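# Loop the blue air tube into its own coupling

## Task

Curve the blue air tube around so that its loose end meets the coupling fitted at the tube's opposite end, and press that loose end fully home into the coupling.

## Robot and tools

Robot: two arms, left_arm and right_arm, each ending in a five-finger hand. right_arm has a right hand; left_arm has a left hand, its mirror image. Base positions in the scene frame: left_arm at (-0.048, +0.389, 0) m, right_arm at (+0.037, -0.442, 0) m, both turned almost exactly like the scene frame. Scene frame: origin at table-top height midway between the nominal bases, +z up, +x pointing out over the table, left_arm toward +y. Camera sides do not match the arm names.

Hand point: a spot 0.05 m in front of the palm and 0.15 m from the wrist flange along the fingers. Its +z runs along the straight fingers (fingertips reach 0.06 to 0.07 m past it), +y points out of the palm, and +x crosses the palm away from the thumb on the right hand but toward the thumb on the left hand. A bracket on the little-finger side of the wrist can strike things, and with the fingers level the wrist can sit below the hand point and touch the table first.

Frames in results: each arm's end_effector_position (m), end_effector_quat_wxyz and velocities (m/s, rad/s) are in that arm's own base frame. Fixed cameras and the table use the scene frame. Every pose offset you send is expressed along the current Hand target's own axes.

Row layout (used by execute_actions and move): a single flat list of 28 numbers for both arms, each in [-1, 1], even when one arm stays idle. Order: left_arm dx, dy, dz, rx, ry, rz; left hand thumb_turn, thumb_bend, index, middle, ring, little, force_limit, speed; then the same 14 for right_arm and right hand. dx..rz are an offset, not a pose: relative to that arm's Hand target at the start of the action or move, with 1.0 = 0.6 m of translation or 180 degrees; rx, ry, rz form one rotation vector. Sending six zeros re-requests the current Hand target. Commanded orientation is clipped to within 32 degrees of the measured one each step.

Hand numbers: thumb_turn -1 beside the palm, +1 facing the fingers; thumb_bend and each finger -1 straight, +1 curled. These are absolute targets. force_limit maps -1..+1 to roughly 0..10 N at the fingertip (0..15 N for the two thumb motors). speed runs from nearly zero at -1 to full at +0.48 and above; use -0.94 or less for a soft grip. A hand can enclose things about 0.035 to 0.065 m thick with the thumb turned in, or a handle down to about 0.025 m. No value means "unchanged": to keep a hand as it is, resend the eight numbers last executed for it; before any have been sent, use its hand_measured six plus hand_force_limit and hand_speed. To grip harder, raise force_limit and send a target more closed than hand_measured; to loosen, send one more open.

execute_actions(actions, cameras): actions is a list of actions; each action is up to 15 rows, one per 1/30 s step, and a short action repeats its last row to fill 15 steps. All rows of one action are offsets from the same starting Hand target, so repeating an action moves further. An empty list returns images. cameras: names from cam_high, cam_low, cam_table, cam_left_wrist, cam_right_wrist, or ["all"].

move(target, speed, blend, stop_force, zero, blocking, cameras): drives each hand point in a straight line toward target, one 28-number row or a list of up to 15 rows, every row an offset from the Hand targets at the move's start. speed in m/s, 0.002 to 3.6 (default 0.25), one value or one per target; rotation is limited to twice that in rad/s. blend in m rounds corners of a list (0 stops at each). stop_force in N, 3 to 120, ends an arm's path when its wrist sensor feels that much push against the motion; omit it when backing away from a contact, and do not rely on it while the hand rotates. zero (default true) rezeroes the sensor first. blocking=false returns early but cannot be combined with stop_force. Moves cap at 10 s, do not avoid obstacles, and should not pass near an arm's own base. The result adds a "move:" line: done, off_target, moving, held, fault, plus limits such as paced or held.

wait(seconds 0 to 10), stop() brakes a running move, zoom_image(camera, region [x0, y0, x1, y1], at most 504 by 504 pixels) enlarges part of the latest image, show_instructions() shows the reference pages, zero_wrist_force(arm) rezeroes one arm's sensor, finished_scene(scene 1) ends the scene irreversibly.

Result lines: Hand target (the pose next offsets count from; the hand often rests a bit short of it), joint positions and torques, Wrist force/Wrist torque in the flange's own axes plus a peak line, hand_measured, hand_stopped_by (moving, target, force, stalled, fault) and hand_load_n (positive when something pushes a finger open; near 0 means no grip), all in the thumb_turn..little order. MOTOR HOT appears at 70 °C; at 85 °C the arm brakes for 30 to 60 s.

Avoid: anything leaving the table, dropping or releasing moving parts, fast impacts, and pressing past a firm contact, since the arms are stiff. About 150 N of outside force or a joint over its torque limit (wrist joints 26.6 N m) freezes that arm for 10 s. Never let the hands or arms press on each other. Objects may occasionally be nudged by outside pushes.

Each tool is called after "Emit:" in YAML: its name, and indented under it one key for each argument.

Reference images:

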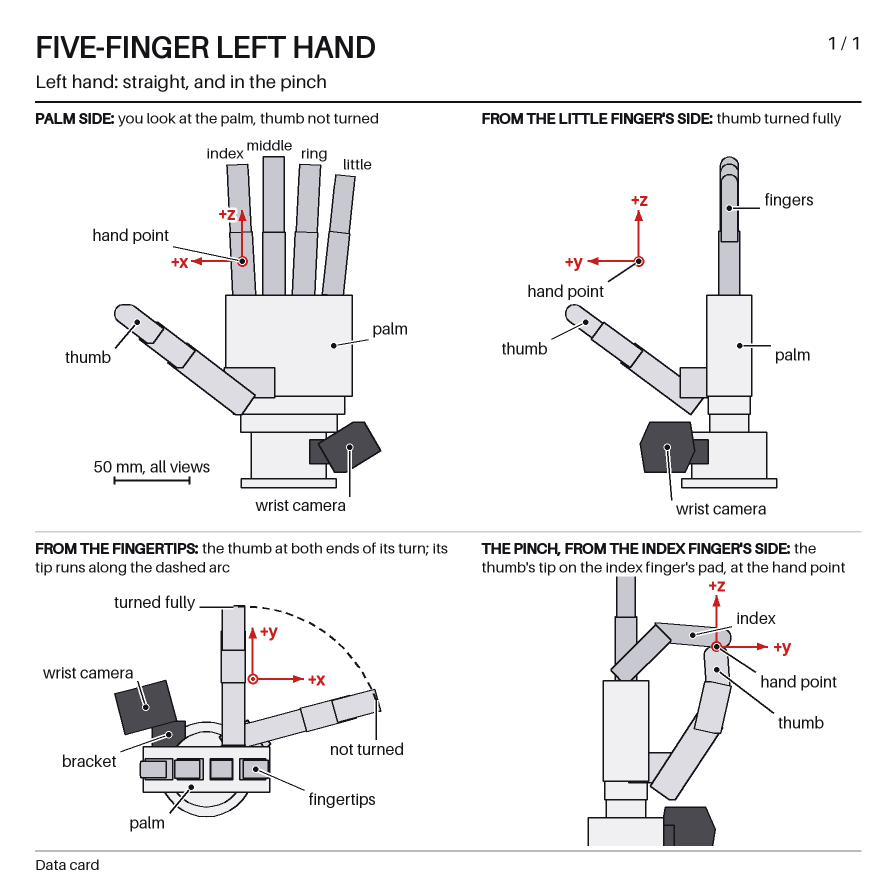

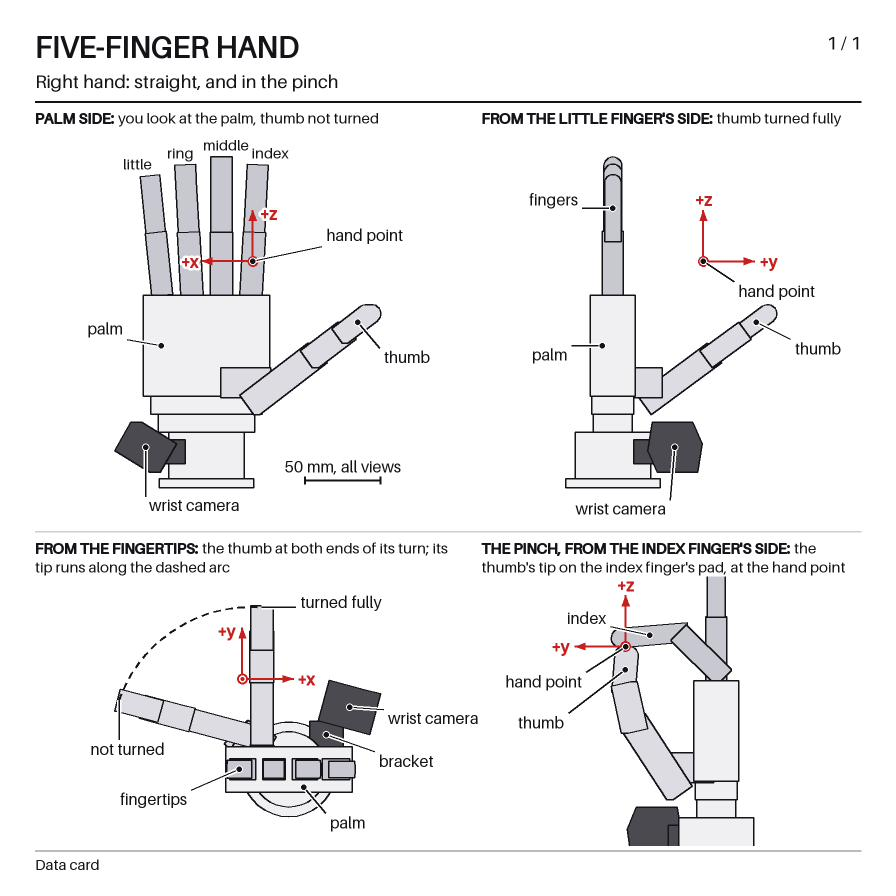

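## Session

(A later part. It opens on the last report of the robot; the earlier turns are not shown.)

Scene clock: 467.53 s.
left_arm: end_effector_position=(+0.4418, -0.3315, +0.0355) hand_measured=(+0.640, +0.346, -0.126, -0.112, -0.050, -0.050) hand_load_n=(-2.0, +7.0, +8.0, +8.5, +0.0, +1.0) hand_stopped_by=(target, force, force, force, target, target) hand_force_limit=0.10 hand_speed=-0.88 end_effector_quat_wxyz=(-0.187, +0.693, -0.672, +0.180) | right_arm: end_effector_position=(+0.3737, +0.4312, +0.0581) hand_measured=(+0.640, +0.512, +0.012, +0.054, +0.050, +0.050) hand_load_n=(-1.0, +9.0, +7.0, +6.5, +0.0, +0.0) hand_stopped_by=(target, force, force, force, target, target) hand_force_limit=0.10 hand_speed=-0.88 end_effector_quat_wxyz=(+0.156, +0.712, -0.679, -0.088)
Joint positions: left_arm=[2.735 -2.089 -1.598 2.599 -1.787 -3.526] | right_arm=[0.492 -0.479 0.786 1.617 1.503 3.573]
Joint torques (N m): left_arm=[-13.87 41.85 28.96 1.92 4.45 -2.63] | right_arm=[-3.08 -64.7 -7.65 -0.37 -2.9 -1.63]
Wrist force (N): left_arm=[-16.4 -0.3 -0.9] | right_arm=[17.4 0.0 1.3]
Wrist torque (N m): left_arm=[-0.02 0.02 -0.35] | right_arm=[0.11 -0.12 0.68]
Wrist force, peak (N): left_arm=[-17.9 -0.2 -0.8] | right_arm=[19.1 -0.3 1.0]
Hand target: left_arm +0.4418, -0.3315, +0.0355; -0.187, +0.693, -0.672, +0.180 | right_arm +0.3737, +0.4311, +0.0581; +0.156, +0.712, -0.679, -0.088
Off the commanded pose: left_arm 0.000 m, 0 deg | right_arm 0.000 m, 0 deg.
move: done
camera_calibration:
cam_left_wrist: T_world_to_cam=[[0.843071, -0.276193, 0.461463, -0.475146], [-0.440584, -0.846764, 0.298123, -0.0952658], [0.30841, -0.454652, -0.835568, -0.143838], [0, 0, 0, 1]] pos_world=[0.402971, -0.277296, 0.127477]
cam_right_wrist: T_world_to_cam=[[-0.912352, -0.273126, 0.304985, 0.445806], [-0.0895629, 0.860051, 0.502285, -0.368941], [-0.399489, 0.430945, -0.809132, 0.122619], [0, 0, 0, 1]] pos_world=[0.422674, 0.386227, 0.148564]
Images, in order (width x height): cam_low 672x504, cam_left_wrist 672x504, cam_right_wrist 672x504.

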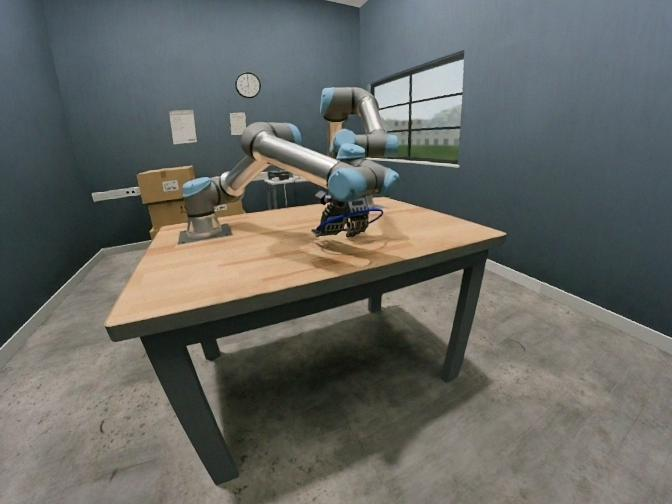

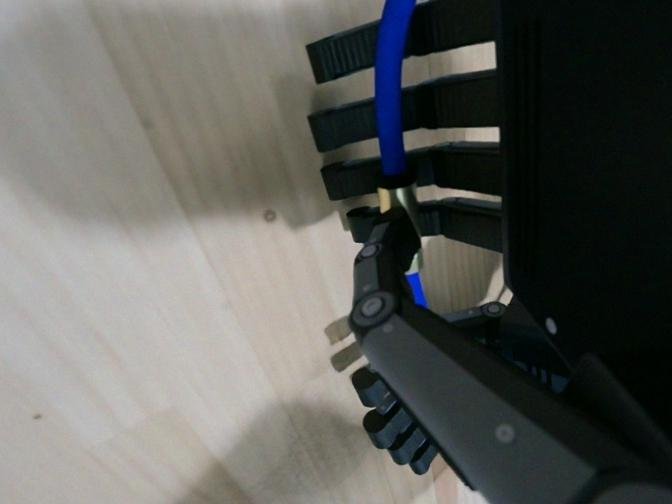

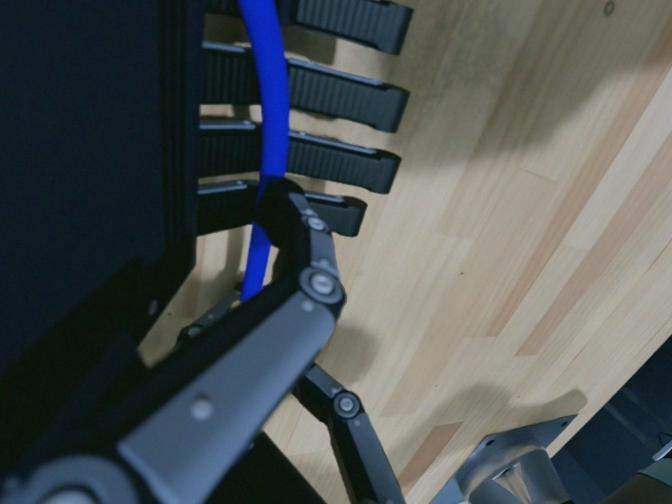

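Emit:
move:
  target: [0,0,0,0,0,0,0.64,0.97,0.77,0.77,-0.05,-0.05,0.1,-0.88,-0.00992,-0.00063,-0.00115,0,0,0,0.64,0.97,0.77,0.77,0.05,0.05,0.1,-0.88]
  speed: 0.01
  stop_force: 12
  cameras: ["cam_low","cam_left_wrist","cam_right_wrist"]

Emit:
zoom_image:
  camera: "cam_left_wrist"
  region: [350, 210, 470, 330]

Emit:
zoom_image:
  camera: "cam_right_wrist"
  region: [180, 200, 300, 320]

Scene clock: 469.97 s.
left_arm: end_effector_position=(+0.4418, -0.3315, +0.0355) hand_measured=(+0.640, +0.346, -0.126, -0.112, -0.050, -0.050) hand_load_n=(-4.5, +2.5, +8.0, +7.5, -0.5, +1.0) hand_stopped_by=(target, force, force, force, target, target) hand_force_limit=0.10 hand_speed=-0.88 end_effector_quat_wxyz=(-0.187, +0.693, -0.672, +0.180) | right_arm: end_effector_position=(+0.3739, +0.4371, +0.0581) hand_measured=(+0.640, +0.512, +0.012, +0.054, +0.050, +0.050) hand_load_n=(-2.5, +8.0, +8.5, +6.0, +0.0, +0.5) hand_stopped_by=(target, force, force, force, target, target) hand_force_limit=0.10 hand_speed=-0.88 end_effector_quat_wxyz=(+0.156, +0.712, -0.679, -0.088)
Joint positions: left_arm=[2.735 -2.089 -1.598 2.599 -1.787 -3.526] | right_arm=[0.5 -0.466 0.76 1.63 1.5 3.58]
Joint torques (N m): left_arm=[-13.29 42.16 28.66 1.78 6.18 -2.45] | right_arm=[-1.81 -65.45 -7.48 -1.03 -2.83 -1.78]
Wrist force (N): left_arm=[-22.4 -0.6 -0.8] | right_arm=[23.4 -0.3 1.9]
Wrist torque (N m): left_arm=[-0.01 -0.05 -0.47] | right_arm=[0.00 -0.03 0.85]
Wrist force, peak (N): left_arm=[-28.4 0.6 -0.1] | right_arm=[30.0 0.0 1.0]
Hand target: left_arm +0.4418, -0.3315, +0.0355; -0.187, +0.693, -0.672, +0.180 | right_arm +0.3739, +0.4371, +0.0581; +0.156, +0.712, -0.679, -0.088
Off the commanded pose: left_arm 0.000 m, 0 deg | right_arm 0.000 m, 0 deg.
move: done
camera_calibration:
cam_left_wrist: T_world_to_cam=[[0.843071, -0.276193, 0.461463, -0.475146], [-0.440584, -0.846764, 0.298123, -0.0952658], [0.30841, -0.454652, -0.835568, -0.143838], [0, 0, 0, 1]] pos_world=[0.402971, -0.277296, 0.127477]
cam_right_wrist: T_world_to_cam=[[-0.912333, -0.273216, 0.304961, 0.447659], [-0.0896806, 0.860063, 0.502244, -0.374032], [-0.399507, 0.430865, -0.809166, 0.120157], [0, 0, 0, 1]] pos_world=[0.422874, 0.392227, 0.148564]
Images, in order (width x height): cam_low 672x504, cam_left_wrist 672x504, cam_right_wrist 672x504.

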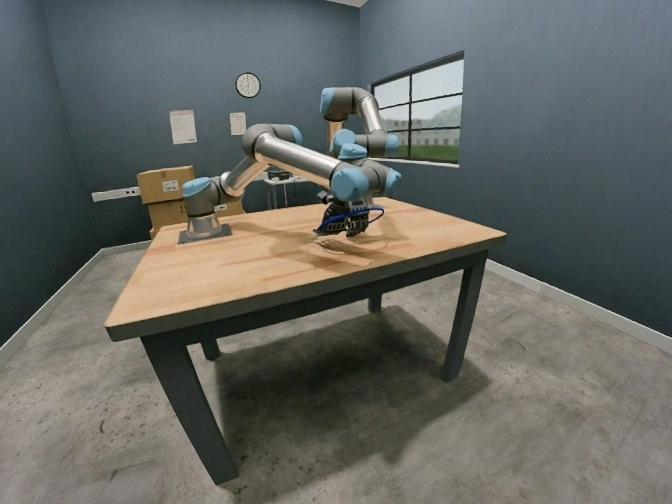

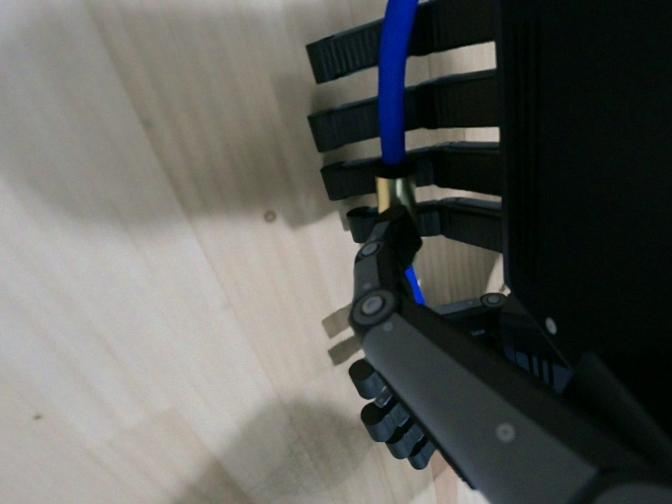

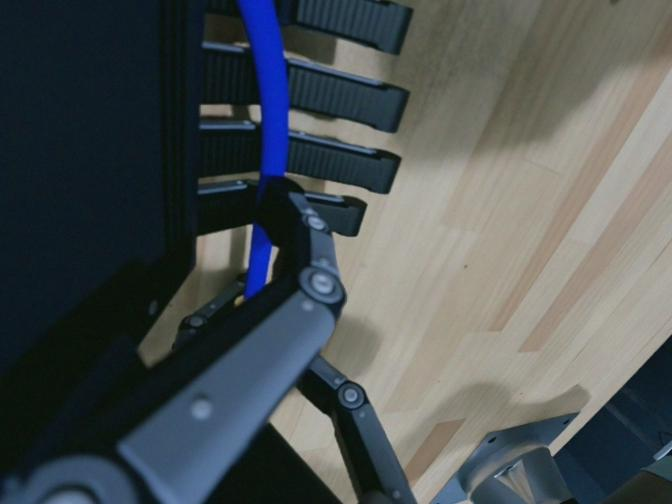

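Scaled by 4.200.

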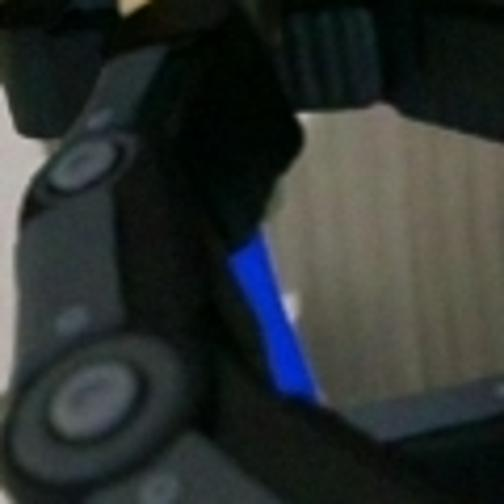

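Scaled by 4.200.

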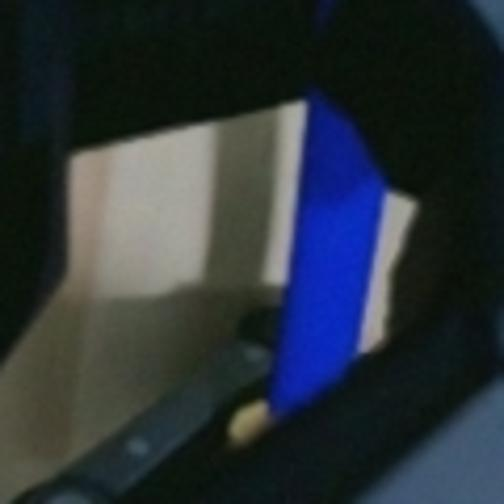

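Emit:
zoom_image:
  camera: "cam_low"
  region: [310, 195, 390, 250]

Emit:
zoom_image:
  camera: "cam_left_wrist"
  region: [330, 0, 530, 200]

Scaled by 6.300.

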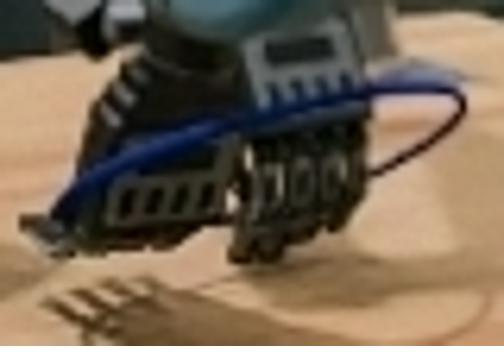

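Scaled by 2.520.

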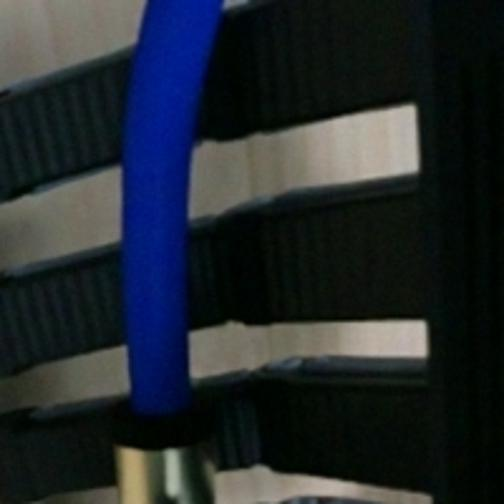

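Emit:
execute_actions:
  actions:
    - [[0,0,0,0,0,0,0.64,0.99,0.79,0.79,-0.05,-0.05,0.35,-0.9,0,0,0,0,0,0,0.64,0.99,0.79,0.79,0.05,0.05,0.25,-0.9]]
    - [[0,0,0,0,0,0,0.64,0.99,0.79,0.79,-0.05,-0.05,0.35,-0.9,0,0,0,0,0,0,0.64,0.99,0.79,0.79,0.05,0.05,0.25,-0.9]]
  cameras: ["cam_left_wrist","cam_right_wrist"]

Emit:
zoom_image:
  camera: "cam_left_wrist"
  region: [350, 140, 470, 310]

Emit:
zoom_image:
  camera: "cam_right_wrist"
  region: [180, 200, 300, 320]

NO LINK: the link to the robot was lost during this call, through no command of yours. It is not known how far your commands ran. You have no control until a person gives it back. Your reply's later calls are not run. To wait, call execute_actions with no actions. The wait itself costs no score and uses none of the scene's actions.

NO LINK: the link to the robot is lost, so no picture can be shown. You have no control until a person gives it back. To wait, call execute_actions with no actions.

NO LINK: the link to the robot is lost, so no picture can be shown. You have no control until a person gives it back. To wait, call execute_actions with no actions.

Emit:
execute_actions:
  actions: []
  cameras: ["cam_left_wrist","cam_right_wrist","cam_low","cam_table"]

NO LINK, STILL. Call execute_actions again with no actions.

Emit:
execute_actions:
  actions: []
  cameras: ["cam_left_wrist","cam_right_wrist","cam_low","cam_table"]

Scene clock: 515.47 s.
left_arm: end_effector_position=(+0.4419, -0.3313, +0.0355) hand_measured=(+0.640, +0.402, -0.126, -0.112, -0.050, -0.050) hand_load_n=(-1.0, +9.0, +9.0, +11.5, +0.0, +1.5) hand_stopped_by=(target, force, force, force, target, target) hand_force_limit=0.35 hand_speed=-0.90 end_effector_quat_wxyz=(-0.188, +0.693, -0.672, +0.180) | right_arm: end_effector_position=(+0.3740, +0.4370, +0.0581) hand_measured=(+0.640, +0.516, +0.012, +0.062, +0.050, +0.050) hand_load_n=(-1.5, +8.5, +8.5, +7.5, +0.0, +0.0) hand_stopped_by=(target, force, force, force, target, target) hand_force_limit=0.25 hand_speed=-0.90 end_effector_quat_wxyz=(+0.156, +0.712, -0.679, -0.087)
Joint positions: left_arm=[2.735 -2.089 -1.598 2.598 -1.788 -3.526] | right_arm=[0.5 -0.466 0.76 1.63 1.501 3.58]
Joint velocities: within noise
Joint torques (N m): left_arm=[-0.95 37.55 17.96 -1.19 2.94 -0.09] | right_arm=[-0.21 -56.94 -15.24 2.17 -2.01 -0.11]
Wrist force (N): left_arm=[-19.8 -0.7 -0.8] | right_arm=[20.6 0.0 1.7]
Wrist torque (N m): left_arm=[0.00 -0.03 -0.43] | right_arm=[0.02 -0.05 0.78]
Wrist force, peak (N): left_arm=[-23.5 -0.3 -0.6] | right_arm=[24.6 0.0 1.7]
Hand target: left_arm +0.4419, -0.3313, +0.0355; -0.188, +0.693, -0.672, +0.180 | right_arm +0.3740, +0.4370, +0.0581; +0.156, +0.712, -0.679, -0.087
Off the commanded pose: left_arm 0.000 m, 0 deg | right_arm 0.000 m, 0 deg.
NO CONTROL: the link to the robot is back, but no person has given control back yet, so this result shows no pictures. Call execute_actions again with no actions. Where a move or wait says "fault", it means the lost link, not a fault of the arm.

Emit:
execute_actions:
  actions: []
  cameras: ["cam_left_wrist","cam_right_wrist","cam_low","cam_table"]

Scene clock: 545.57 s.
left_arm: end_effector_position=(+0.4419, -0.3313, +0.0355) hand_measured=(+0.640, +0.402, -0.126, -0.112, -0.050, -0.050) hand_load_n=(-0.5, +9.5, +9.0, +11.5, +0.0, +1.5) hand_stopped_by=(target, force, force, force, target, target) hand_force_limit=0.35 hand_speed=-0.90 end_effector_quat_wxyz=(-0.188, +0.693, -0.672, +0.180) | right_arm: end_effector_position=(+0.3740, +0.4370, +0.0581) hand_measured=(+0.640, +0.516, +0.012, +0.062, +0.050, +0.050) hand_load_n=(-1.5, +8.5, +8.0, +7.5, +0.0, +0.5) hand_stopped_by=(target, force, force, force, target, target) hand_force_limit=0.25 hand_speed=-0.90 end_effector_quat_wxyz=(+0.156, +0.712, -0.679, -0.087)
Joint positions: left_arm=[2.735 -2.089 -1.598 2.598 -1.788 -3.526] | right_arm=[0.5 -0.466 0.76 1.63 1.501 3.58]
Joint velocities: within noise
Joint torques (N m): left_arm=[-0.1 38.03 17.67 -0.95 2.83 0.15] | right_arm=[0.02 -57.54 -15.08 2.24 -2.11 -0.22]
Wrist force (N): left_arm=[-20.0 -0.8 -1.0] | right_arm=[20.7 0.0 1.4]
Wrist torque (N m): left_arm=[0.00 -0.02 -0.44] | right_arm=[0.06 -0.06 0.78]
Wrist force, peak (N): left_arm=[-20.3 -0.6 -0.7] | right_arm=[21.3 0.0 1.6]
Hand target: left_arm +0.4419, -0.3313, +0.0355; -0.188, +0.693, -0.672, +0.180 | right_arm +0.3740, +0.4370, +0.0581; +0.156, +0.712, -0.679, -0.087
Off the commanded pose: left_arm 0.000 m, 0 deg | right_arm 0.000 m, 0 deg.
NO CONTROL, STILL: no person has given control back yet. Call execute_actions again with no actions.

Emit:
execute_actions:
  actions: []
  cameras: ["cam_left_wrist","cam_right_wrist","cam_low","cam_table"]

Scene clock: 575.63 s.
left_arm: end_effector_position=(+0.4419, -0.3313, +0.0355) hand_measured=(+0.640, +0.402, -0.126, -0.112, -0.050, -0.050) hand_load_n=(-1.0, +9.0, +9.5, +11.5, +0.0, +1.5) hand_stopped_by=(target, force, force, force, target, target) hand_force_limit=0.35 hand_speed=-0.90 end_effector_quat_wxyz=(-0.188, +0.693, -0.672, +0.180) | right_arm: end_effector_position=(+0.3740, +0.4370, +0.0581) hand_measured=(+0.640, +0.516, +0.012, +0.062, +0.050, +0.050) hand_load_n=(-2.0, +8.0, +8.5, +7.5, +0.0, +0.0) hand_stopped_by=(target, force, force, force, target, target) hand_force_limit=0.25 hand_speed=-0.90 end_effector_quat_wxyz=(+0.156, +0.712, -0.679, -0.087)
Joint positions: left_arm=[2.735 -2.089 -1.598 2.598 -1.788 -3.526] | right_arm=[0.5 -0.466 0.76 1.63 1.501 3.58]
Joint velocities: within noise
Joint torques (N m): left_arm=[-0.8 38.34 17.46 -1.03 2.78 -0.03] | right_arm=[1.11 -56.89 -15.11 2.33 -2.16 -0.07]
Wrist force (N): left_arm=[-19.8 -0.7 -0.9] | right_arm=[20.7 -0.1 1.6]
Wrist torque (N m): left_arm=[0.00 -0.04 -0.43] | right_arm=[0.03 -0.05 0.78]
Wrist force, peak (N): left_arm=[-20.3 -0.7 -0.9] | right_arm=[21.3 0.0 1.5]
Hand target: left_arm +0.4419, -0.3313, +0.0355; -0.188, +0.693, -0.672, +0.180 | right_arm +0.3740, +0.4370, +0.0581; +0.156, +0.712, -0.679, -0.087
Off the commanded pose: left_arm 0.000 m, 0 deg | right_arm 0.000 m, 0 deg.
NO CONTROL, STILL: no person has given control back yet. Call execute_actions again with no actions.

Emit:
execute_actions:
  actions: []
  cameras: ["cam_left_wrist","cam_right_wrist","cam_low","cam_table"]

Scene clock: 593.03 s.
left_arm: end_effector_position=(+0.4419, -0.3313, +0.0355) hand_measured=(+0.640, +0.402, -0.126, -0.112, -0.050, -0.050) hand_load_n=(-0.5, +9.0, +9.0, +11.5, +0.0, +1.5) hand_stopped_by=(target, force, force, force, target, target) hand_force_limit=0.35 hand_speed=-0.90 end_effector_quat_wxyz=(-0.188, +0.693, -0.672, +0.180) | right_arm: end_effector_position=(+0.3740, +0.4370, +0.0581) hand_measured=(+0.640, +0.516, +0.012, +0.062, +0.050, +0.050) hand_load_n=(-2.0, +8.5, +8.5, +7.5, +0.5, +0.0) hand_stopped_by=(target, force, force, force, target, target) hand_force_limit=0.25 hand_speed=-0.90 end_effector_quat_wxyz=(+0.156, +0.712, -0.679, -0.087)
Joint positions: left_arm=[2.735 -2.089 -1.598 2.598 -1.788 -3.526] | right_arm=[0.5 -0.466 0.76 1.63 1.501 3.58]
Joint velocities: within noise
Joint torques (N m): left_arm=[0.39 37.78 17.48 -1.28 2.93 0.11] | right_arm=[-0.02 -57.91 -16.27 2.3 -2.09 -0.03]
Wrist force (N): left_arm=[-20.0 -0.9 -0.9] | right_arm=[20.6 0.3 1.4]
Wrist torque (N m): left_arm=[-0.02 -0.01 -0.45] | right_arm=[0.10 -0.04 0.79]
Wrist force, peak (N): left_arm=[-20.3 -0.8 -0.8] | right_arm=[21.3 -0.4 1.6]
Hand target: left_arm +0.4419, -0.3313, +0.0355; -0.188, +0.693, -0.672, +0.180 | right_arm +0.3740, +0.4370, +0.0581; +0.156, +0.712, -0.679, -0.087
Off the commanded pose: left_arm 0.000 m, 0 deg | right_arm 0.000 m, 0 deg.
CONTROL GIVEN BACK BY A PERSON. The arms hold where they stopped. Commands run again from your next reply on.
camera_calibration:
cam_left_wrist: T_world_to_cam=[[0.843134, -0.276156, 0.461372, -0.475168], [-0.44026, -0.847157, 0.297483, -0.0953687], [0.308702, -0.453941, -0.835847, -0.143593], [0, 0, 0, 1]] pos_world=[0.402971, -0.277196, 0.127577]
cam_right_wrist: T_world_to_cam=[[-0.912328, -0.273205, 0.304986, 0.447712], [-0.0898588, 0.860282, 0.501837, -0.373886], [-0.399478, 0.430434, -0.809409, 0.120434], [0, 0, 0, 1]] pos_world=[0.422975, 0.392126, 0.148564]
Images, in order (width x height): cam_low 672x504, cam_table 672x504, cam_left_wrist 672x504, cam_right_wrist 672x504.

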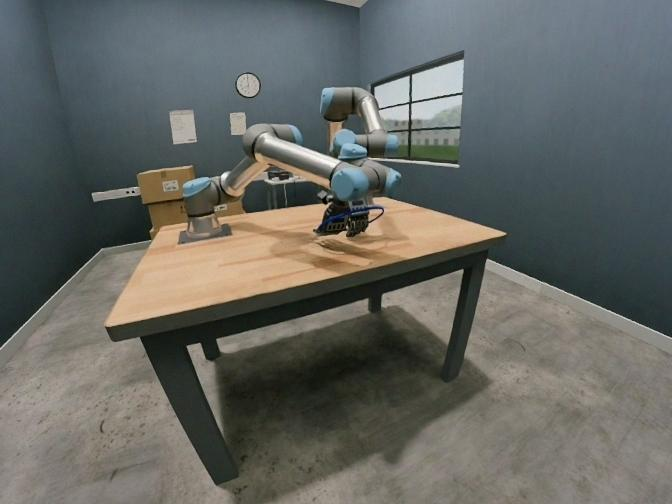

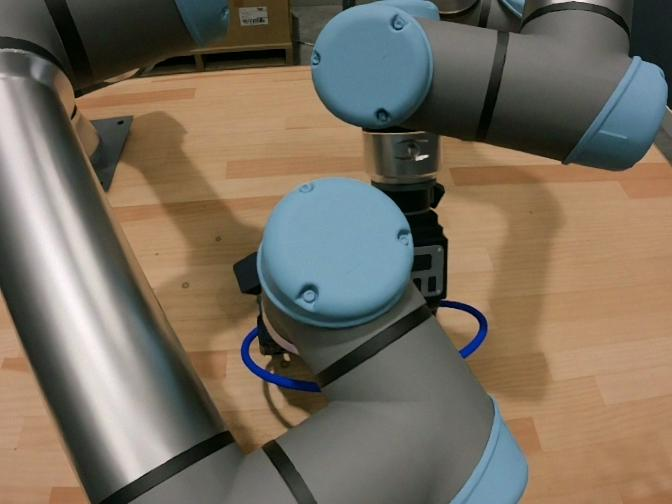

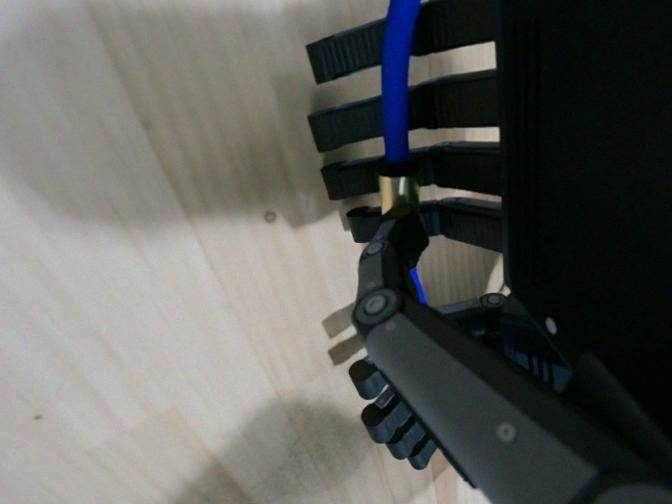

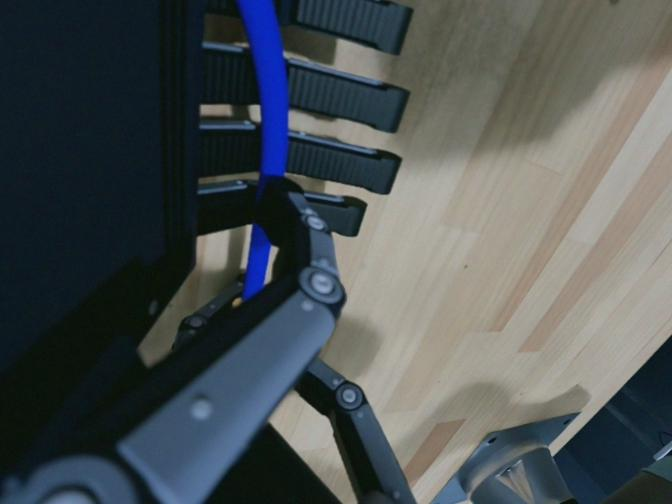

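Emit:
move:
  target: [0,0,0,0,0,0,0.64,0.99,0.79,0.79,-0.05,-0.05,0.35,-0.9,-0.00661,-0.00042,-0.00076,0,0,0,0.64,0.99,0.79,0.79,0.05,0.05,0.25,-0.9]
  speed: 0.006
  stop_force: 12
  cameras: ["cam_left_wrist","cam_right_wrist"]

Emit:
zoom_image:
  camera: "cam_left_wrist"
  region: [350, 140, 470, 310]

Emit:
zoom_image:
  camera: "cam_right_wrist"
  region: [180, 200, 300, 320]

Scene clock: 594.67 s.
left_arm: end_effector_position=(+0.4419, -0.3313, +0.0355) hand_measured=(+0.640, +0.402, -0.126, -0.112, -0.050, -0.050) hand_load_n=(-4.0, +6.0, +9.5, +11.0, +0.0, +1.5) hand_stopped_by=(target, force, force, force, target, target) hand_force_limit=0.35 hand_speed=-0.90 end_effector_quat_wxyz=(-0.188, +0.693, -0.672, +0.180) | right_arm: end_effector_position=(+0.3741, +0.4388, +0.0581) hand_measured=(+0.640, +0.516, +0.012, +0.062, +0.050, +0.050) hand_load_n=(-2.5, +8.0, +8.5, +7.5, +0.0, +0.5) hand_stopped_by=(target, force, force, force, target, target) hand_force_limit=0.25 hand_speed=-0.90 end_effector_quat_wxyz=(+0.156, +0.712, -0.679, -0.087)
Joint positions: left_arm=[2.735 -2.089 -1.598 2.598 -1.788 -3.526] | right_arm=[0.502 -0.462 0.751 1.634 1.5 3.583]
Joint torques (N m): left_arm=[-11.54 37.8 17.87 3.51 7.4 0.09] | right_arm=[1.22 -65.58 -8.91 -1.59 -4.37 -1.41]
Wrist force (N): left_arm=[-28.8 0.1 -0.2] | right_arm=[30.2 0.0 1.0]
Wrist torque (N m): left_arm=[-0.03 -0.14 -0.58] | right_arm=[0.07 -0.06 1.11]
Wrist force, peak (N): left_arm=[-31.2 0.2 -0.1] | right_arm=[32.5 0.0 1.3]
Hand target: left_arm +0.4419, -0.3313, +0.0355; -0.188, +0.693, -0.672, +0.180 | right_arm +0.3741, +0.4388, +0.0581; +0.156, +0.712, -0.679, -0.087 (not the last commanded pose)
Off the commanded pose: left_arm 0.000 m, 0 deg | right_arm 0.002 m, 0 deg.
CONTROL GIVEN BACK BY A PERSON, as an earlier result said. Commands run again.
move: contact (right_arm)
camera_calibration:
cam_left_wrist: T_world_to_cam=[[0.843134, -0.276156, 0.461372, -0.475168], [-0.44026, -0.847157, 0.297483, -0.0953687], [0.308702, -0.453941, -0.835847, -0.143593], [0, 0, 0, 1]] pos_world=[0.402971, -0.277196, 0.127577]
cam_right_wrist: T_world_to_cam=[[-0.912328, -0.273113, 0.305069, 0.448246], [-0.0897827, 0.860353, 0.501729, -0.37547], [-0.399496, 0.430352, -0.809444, 0.119745], [0, 0, 0, 1]] pos_world=[0.423074, 0.393926, 0.148565]
Images, in order (width x height): cam_left_wrist 672x504, cam_right_wrist 672x504.

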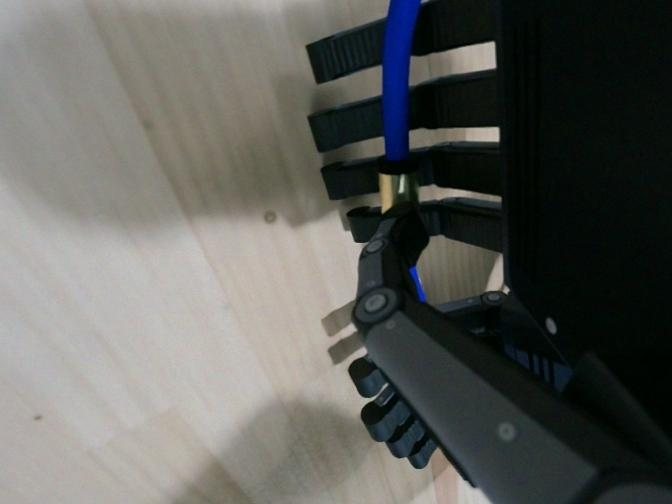

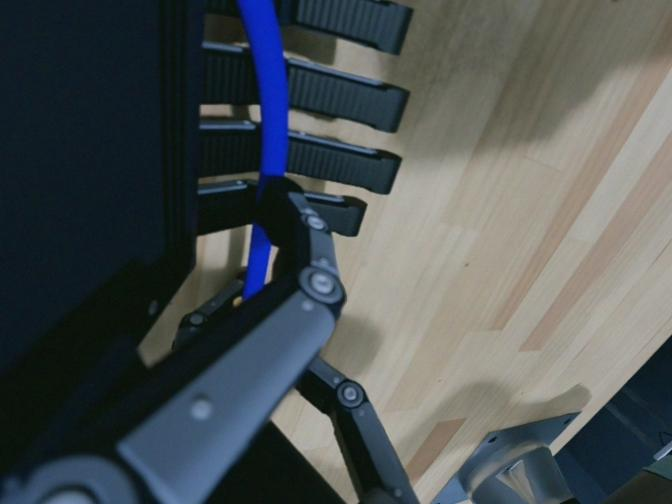

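Scaled by 2.965.

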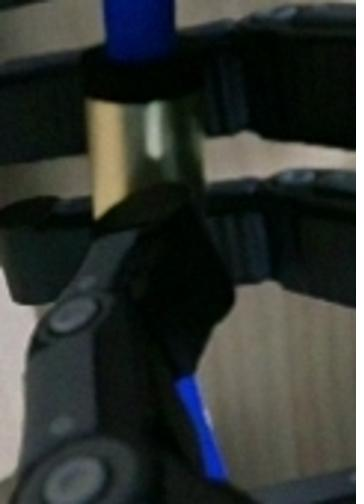

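Scaled by 4.200.

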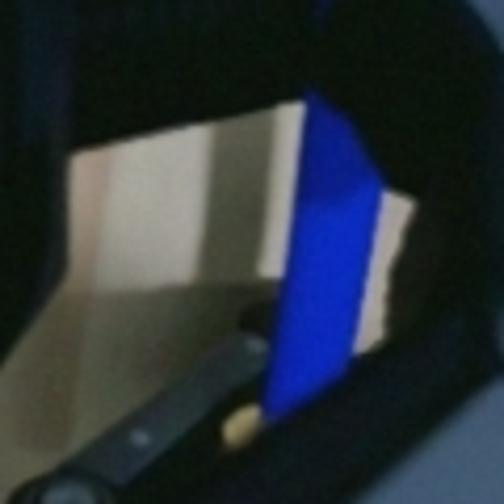

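Emit:
move:
  target: [0,0,0,0,0,0,0.64,0.99,0.79,0.79,-0.05,-0.05,0.35,-0.9,0.0050,0.0003,0.0006,0,0,0,0.64,0.99,0.79,0.79,0.05,0.05,0.25,-0.9]
  speed: 0.01
  cameras: ["cam_left_wrist","cam_right_wrist"]

Emit:
zoom_image:
  camera: "cam_left_wrist"
  region: [350, 140, 470, 310]

Emit:
zoom_image:
  camera: "cam_right_wrist"
  region: [180, 200, 300, 320]

Scene clock: 596.30 s.
left_arm: end_effector_position=(+0.4419, -0.3314, +0.0355) hand_measured=(+0.640, +0.404, -0.126, -0.112, -0.050, -0.050) hand_load_n=(-2.0, +4.0, +11.0, +10.0, +0.0, +0.5) hand_stopped_by=(target, force, force, force, target, target) hand_force_limit=0.35 hand_speed=-0.90 end_effector_quat_wxyz=(-0.188, +0.693, -0.672, +0.180) | right_arm: end_effector_position=(+0.3739, +0.4357, +0.0581) hand_measured=(+0.640, +0.516, +0.012, +0.062, +0.050, +0.050) hand_load_n=(-1.0, +8.0, +9.5, +7.5, +0.0, +0.0) hand_stopped_by=(target, force, force, force, target, target) hand_force_limit=0.25 hand_speed=-0.90 end_effector_quat_wxyz=(+0.156, +0.712, -0.679, -0.087)
Joint positions: left_arm=[2.735 -2.089 -1.598 2.599 -1.788 -3.526] | right_arm=[0.498 -0.469 0.765 1.627 1.501 3.579]
Joint torques (N m): left_arm=[-7.14 37.06 17.92 -1.2 -0.66 -0.1] | right_arm=[-6.35 -54.65 -22.64 3.66 2.48 -1.6]
Wrist force (N): left_arm=[-1.2 -1.7 -2.6] | right_arm=[-0.8 -0.9 3.0]
Wrist torque (N m): left_arm=[0.15 0.34 -0.14] | right_arm=[-0.08 0.05 0.13]
Wrist force, peak (N): left_arm=[-29.1 0.0 -0.4] | right_arm=[30.3 0.1 1.1]
Hand target: left_arm +0.4419, -0.3313, +0.0355; -0.188, +0.693, -0.672, +0.180 | right_arm +0.3740, +0.4358, +0.0581; +0.156, +0.712, -0.679, -0.087
Off the commanded pose: left_arm 0.000 m, 0 deg | right_arm 0.000 m, 0 deg.
move: done
camera_calibration:
cam_left_wrist: T_world_to_cam=[[0.843099, -0.276204, 0.461405, -0.475126], [-0.44039, -0.847029, 0.297656, -0.0952728], [0.30861, -0.454152, -0.835767, -0.143708], [0, 0, 0, 1]] pos_world=[0.402971, -0.277196, 0.127477]
cam_right_wrist: T_world_to_cam=[[-0.912331, -0.273178, 0.305001, 0.447254], [-0.0898303, 0.860291, 0.501827, -0.372791], [-0.399478, 0.430434, -0.80941, 0.120954], [0, 0, 0, 1]] pos_world=[0.422874, 0.390826, 0.148564]
Images, in order (width x height): cam_left_wrist 672x504, cam_right_wrist 672x504.

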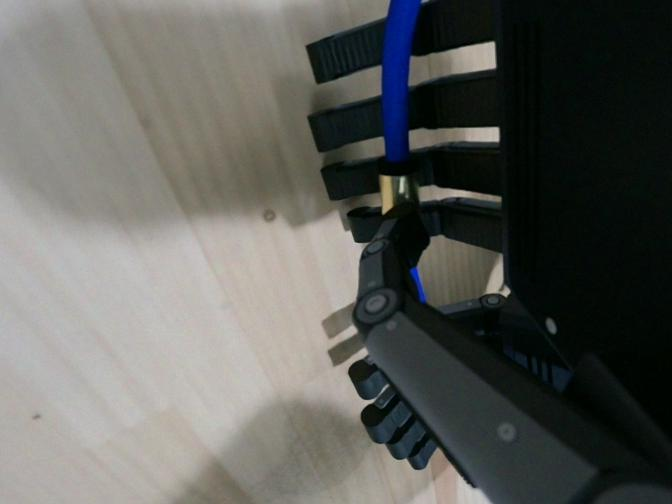

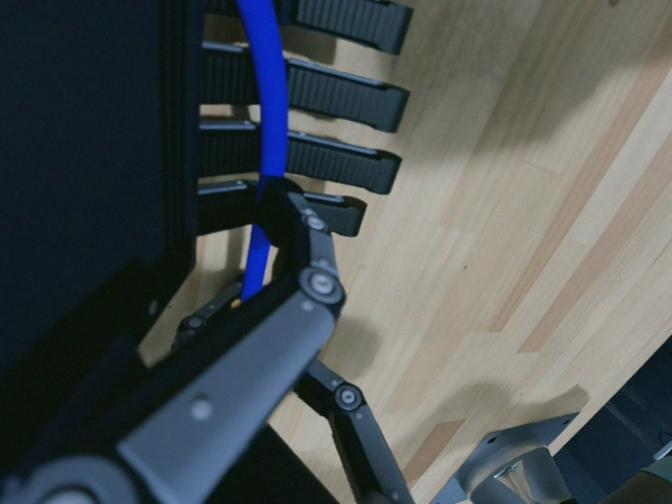

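Scaled by 2.965.

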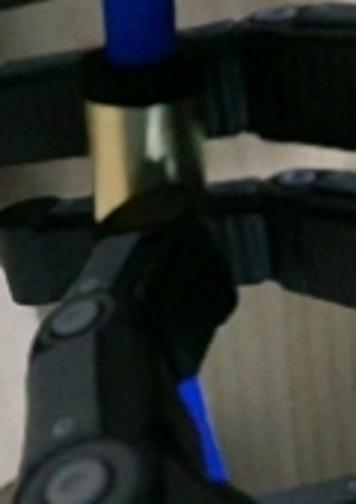

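Scaled by 4.200.

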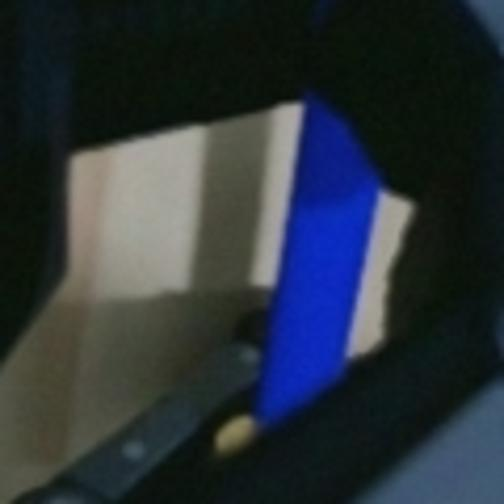

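Emit:
move:
  target: [0.0057,-0.003,0,0,0,-0.0573,0.64,0.99,0.79,0.79,-0.05,-0.05,0.35,-0.9,0,0,0,0,0,0,0.64,0.99,0.79,0.79,0.05,0.05,0.25,-0.9]
  speed: 0.05
  cameras: ["cam_left_wrist","cam_right_wrist","cam_low"]

Emit:
zoom_image:
  camera: "cam_left_wrist"
  region: [350, 140, 470, 310]

Emit:
zoom_image:
  camera: "cam_right_wrist"
  region: [180, 200, 300, 320]

Emit:
zoom_image:
  camera: "cam_low"
  region: [320, 205, 380, 245]

Scene clock: 598.67 s.
left_arm: end_effector_position=(+0.4435, -0.3346, +0.0364) hand_measured=(+0.640, +0.404, -0.126, -0.112, -0.050, -0.050) hand_load_n=(-2.5, +5.5, +9.5, +11.0, +0.0, +1.0) hand_stopped_by=(target, force, force, force, target, target) hand_force_limit=0.35 hand_speed=-0.90 end_effector_quat_wxyz=(-0.171, +0.751, -0.607, +0.196) | right_arm: end_effector_position=(+0.3740, +0.4358, +0.0581) hand_measured=(+0.640, +0.516, +0.012, +0.062, +0.050, +0.050) hand_load_n=(-1.0, +7.5, +8.0, +7.5, +0.0, +0.5) hand_stopped_by=(target, force, force, force, target, target) hand_force_limit=0.25 hand_speed=-0.90 end_effector_quat_wxyz=(+0.156, +0.712, -0.679, -0.087)
Joint positions: left_arm=[2.745 -2.075 -1.626 2.615 -1.783 -3.697] | right_arm=[0.498 -0.469 0.765 1.628 1.501 3.579]
Joint torques (N m): left_arm=[7.02 38.04 23.12 -0.04 0.24 2.19] | right_arm=[7.24 -51.66 -24.09 3.74 -3.24 2.04]
Wrist force (N): left_arm=[-1.2 2.5 -2.0] | right_arm=[-0.5 -3.5 -0.6]
Wrist torque (N m): left_arm=[0.11 0.28 0.00] | right_arm=[-0.01 0.02 0.15]
Wrist force, peak (N): left_arm=[-2.9 -1.4 -2.6] | right_arm=[-0.5 -3.5 -0.6]
Hand target: left_arm +0.4436, -0.3346, +0.0364; -0.171, +0.751, -0.607, +0.196 | right_arm +0.3740, +0.4358, +0.0581; +0.156, +0.712, -0.679, -0.087
Off the commanded pose: left_arm 0.000 m, 0 deg | right_arm 0.000 m, 0 deg.
move: done
camera_calibration:
cam_left_wrist: T_world_to_cam=[[0.870908, -0.099556, 0.481257, -0.431793], [-0.306877, -0.875047, 0.374324, -0.168994], [0.383856, -0.473688, -0.792637, -0.18645], [0, 0, 0, 1]] pos_world=[0.395761, -0.279185, 0.123274]
cam_right_wrist: T_world_to_cam=[[-0.912333, -0.273063, 0.305099, 0.447286], [-0.0897293, 0.860369, 0.501711, -0.372838], [-0.399496, 0.430351, -0.809445, 0.121039], [0, 0, 0, 1]] pos_world=[0.422974, 0.390826, 0.148565]
Images, in order (width x height): cam_low 672x504, cam_left_wrist 672x504, cam_right_wrist 672x504.

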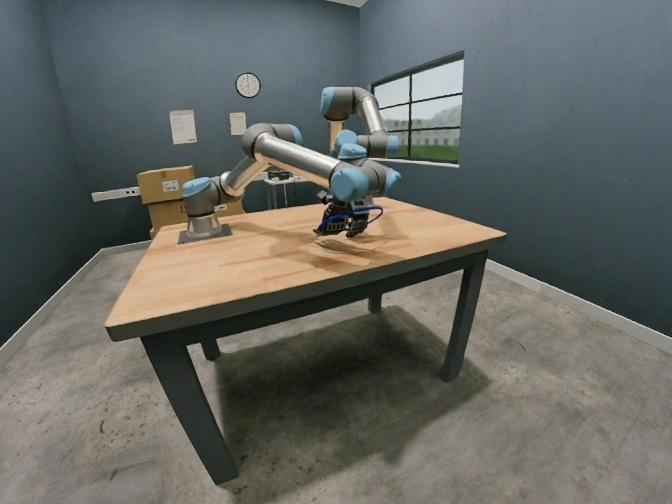

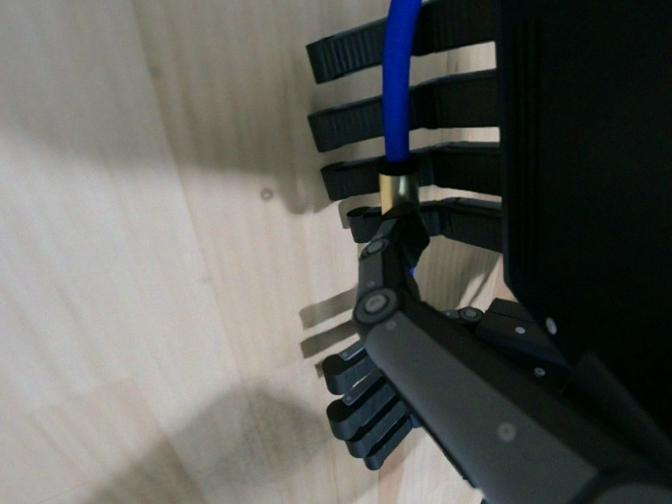

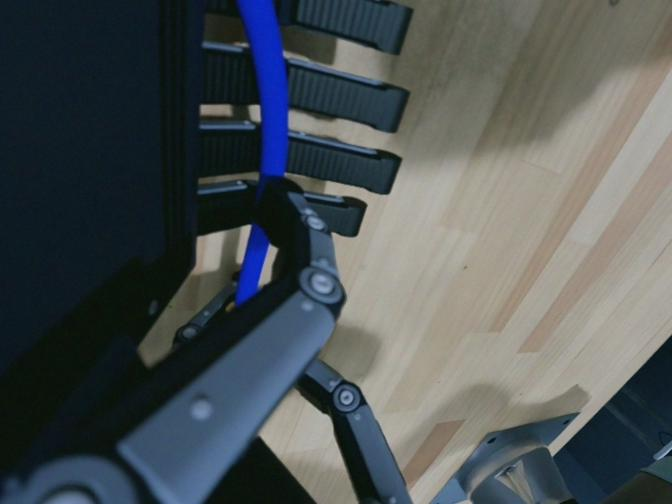

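Scaled by 2.965.

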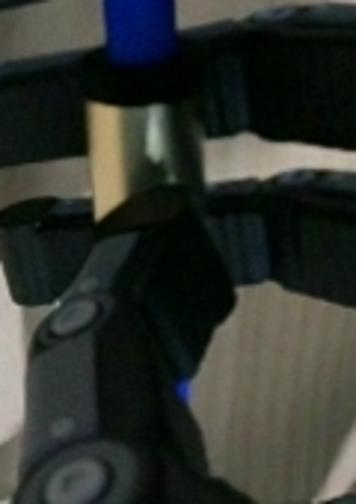

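Scaled by 4.200.

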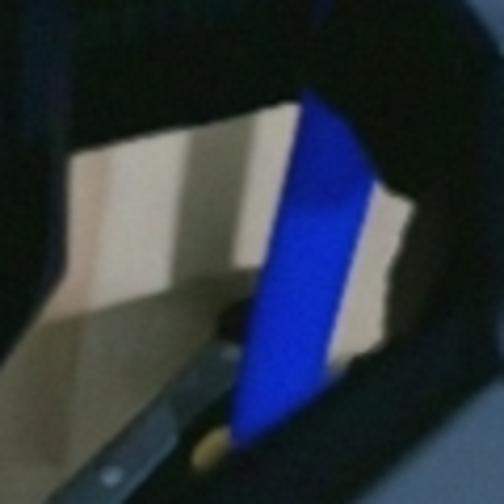

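Scaled by 8.400.

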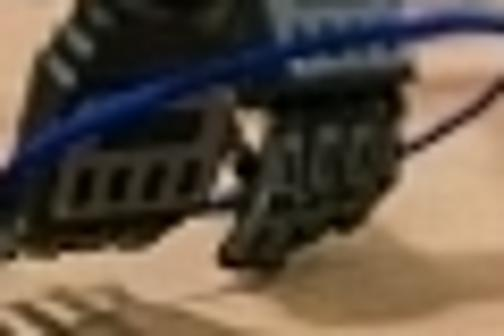

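Emit:
move:
  target: [-0.0003,0.0016,-0.0019,0,0,0,0.64,0.99,0.79,0.79,-0.05,-0.05,0.35,-0.9,-0.00331,-0.00021,-0.00038,0,0,0,0.64,0.99,0.79,0.79,0.05,0.05,0.25,-0.9]
  speed: 0.01
  cameras: ["cam_left_wrist","cam_right_wrist"]

Emit:
zoom_image:
  camera: "cam_right_wrist"
  region: [180, 200, 300, 320]

Emit:
zoom_image:
  camera: "cam_left_wrist"
  region: [350, 140, 470, 310]

Scene clock: 599.77 s.
left_arm: end_effector_position=(+0.4421, -0.3346, +0.0369) hand_measured=(+0.640, +0.404, -0.126, -0.112, -0.050, -0.050) hand_load_n=(-3.5, +5.0, +10.0, +11.0, +0.0, +1.0) hand_stopped_by=(target, force, force, force, target, target) hand_force_limit=0.35 hand_speed=-0.90 end_effector_quat_wxyz=(-0.171, +0.751, -0.607, +0.196) | right_arm: end_effector_position=(+0.3741, +0.4378, +0.0581) hand_measured=(+0.640, +0.516, +0.012, +0.062, +0.050, +0.050) hand_load_n=(-2.0, +7.0, +7.0, +8.0, +0.0, +0.0) hand_stopped_by=(target, force, force, force, target, target) hand_force_limit=0.25 hand_speed=-0.90 end_effector_quat_wxyz=(+0.156, +0.712, -0.679, -0.087)
Joint positions: left_arm=[2.743 -2.073 -1.629 2.615 -1.784 -3.698] | right_arm=[0.501 -0.464 0.756 1.632 1.5 3.581]
Joint torques (N m): left_arm=[-18.25 43.07 18.39 -0.91 3.64 -2.94] | right_arm=[16.19 -56.62 -17.49 1.69 -7.85 2.94]
Wrist force (N): left_arm=[-19.7 -0.7 -0.3] | right_arm=[18.9 -1.6 0.3]
Wrist torque (N m): left_arm=[0.14 0.06 -0.30] | right_arm=[0.01 0.03 0.70]
Wrist force, peak (N): left_arm=[-19.8 -0.8 -0.3] | right_arm=[19.0 -1.5 0.5]
Hand target: left_arm +0.4421, -0.3347, +0.0369; -0.171, +0.751, -0.607, +0.196 | right_arm +0.3740, +0.4378, +0.0581; +0.156, +0.712, -0.679, -0.087
Off the commanded pose: left_arm 0.000 m, 0 deg | right_arm 0.000 m, 0 deg.
move: done
camera_calibration:
cam_left_wrist: T_world_to_cam=[[0.870956, -0.0996634, 0.481148, -0.430897], [-0.306841, -0.87513, 0.374161, -0.169666], [0.383777, -0.473514, -0.79278, -0.18534], [0, 0, 0, 1]] pos_world=[0.394361, -0.279185, 0.123874]
cam_right_wrist: T_world_to_cam=[[-0.912322, -0.273075, 0.305121, 0.447857], [-0.0897643, 0.860406, 0.501642, -0.374634], [-0.399514, 0.43027, -0.809479, 0.12018], [0, 0, 0, 1]] pos_world=[0.422974, 0.392926, 0.148565]
Images, in order (width x height): cam_left_wrist 672x504, cam_right_wrist 672x504.

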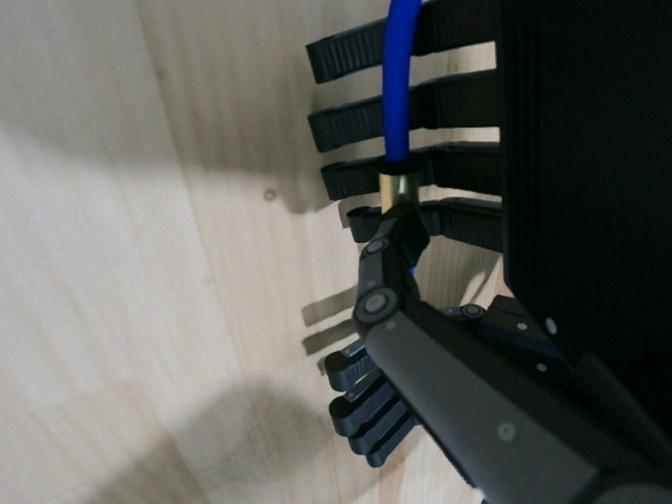

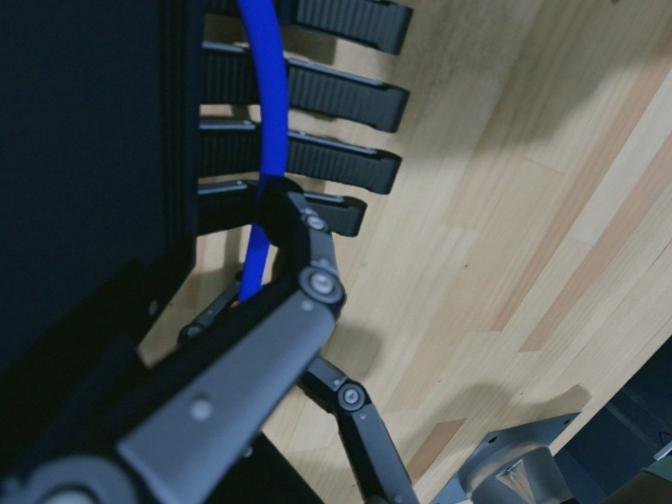

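Scaled by 4.200.

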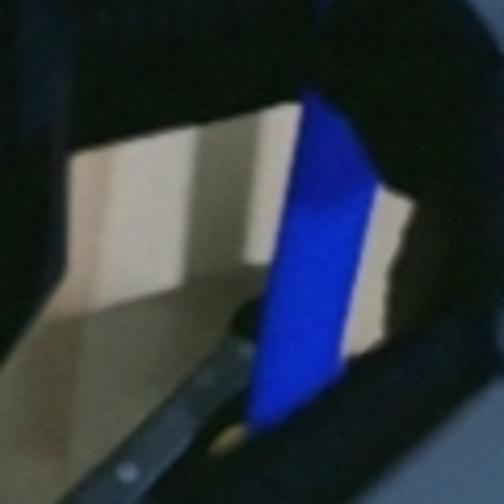

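Scaled by 2.965.

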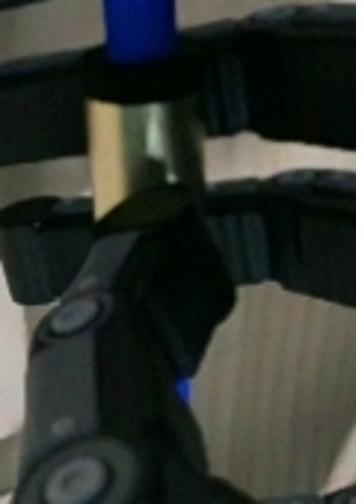

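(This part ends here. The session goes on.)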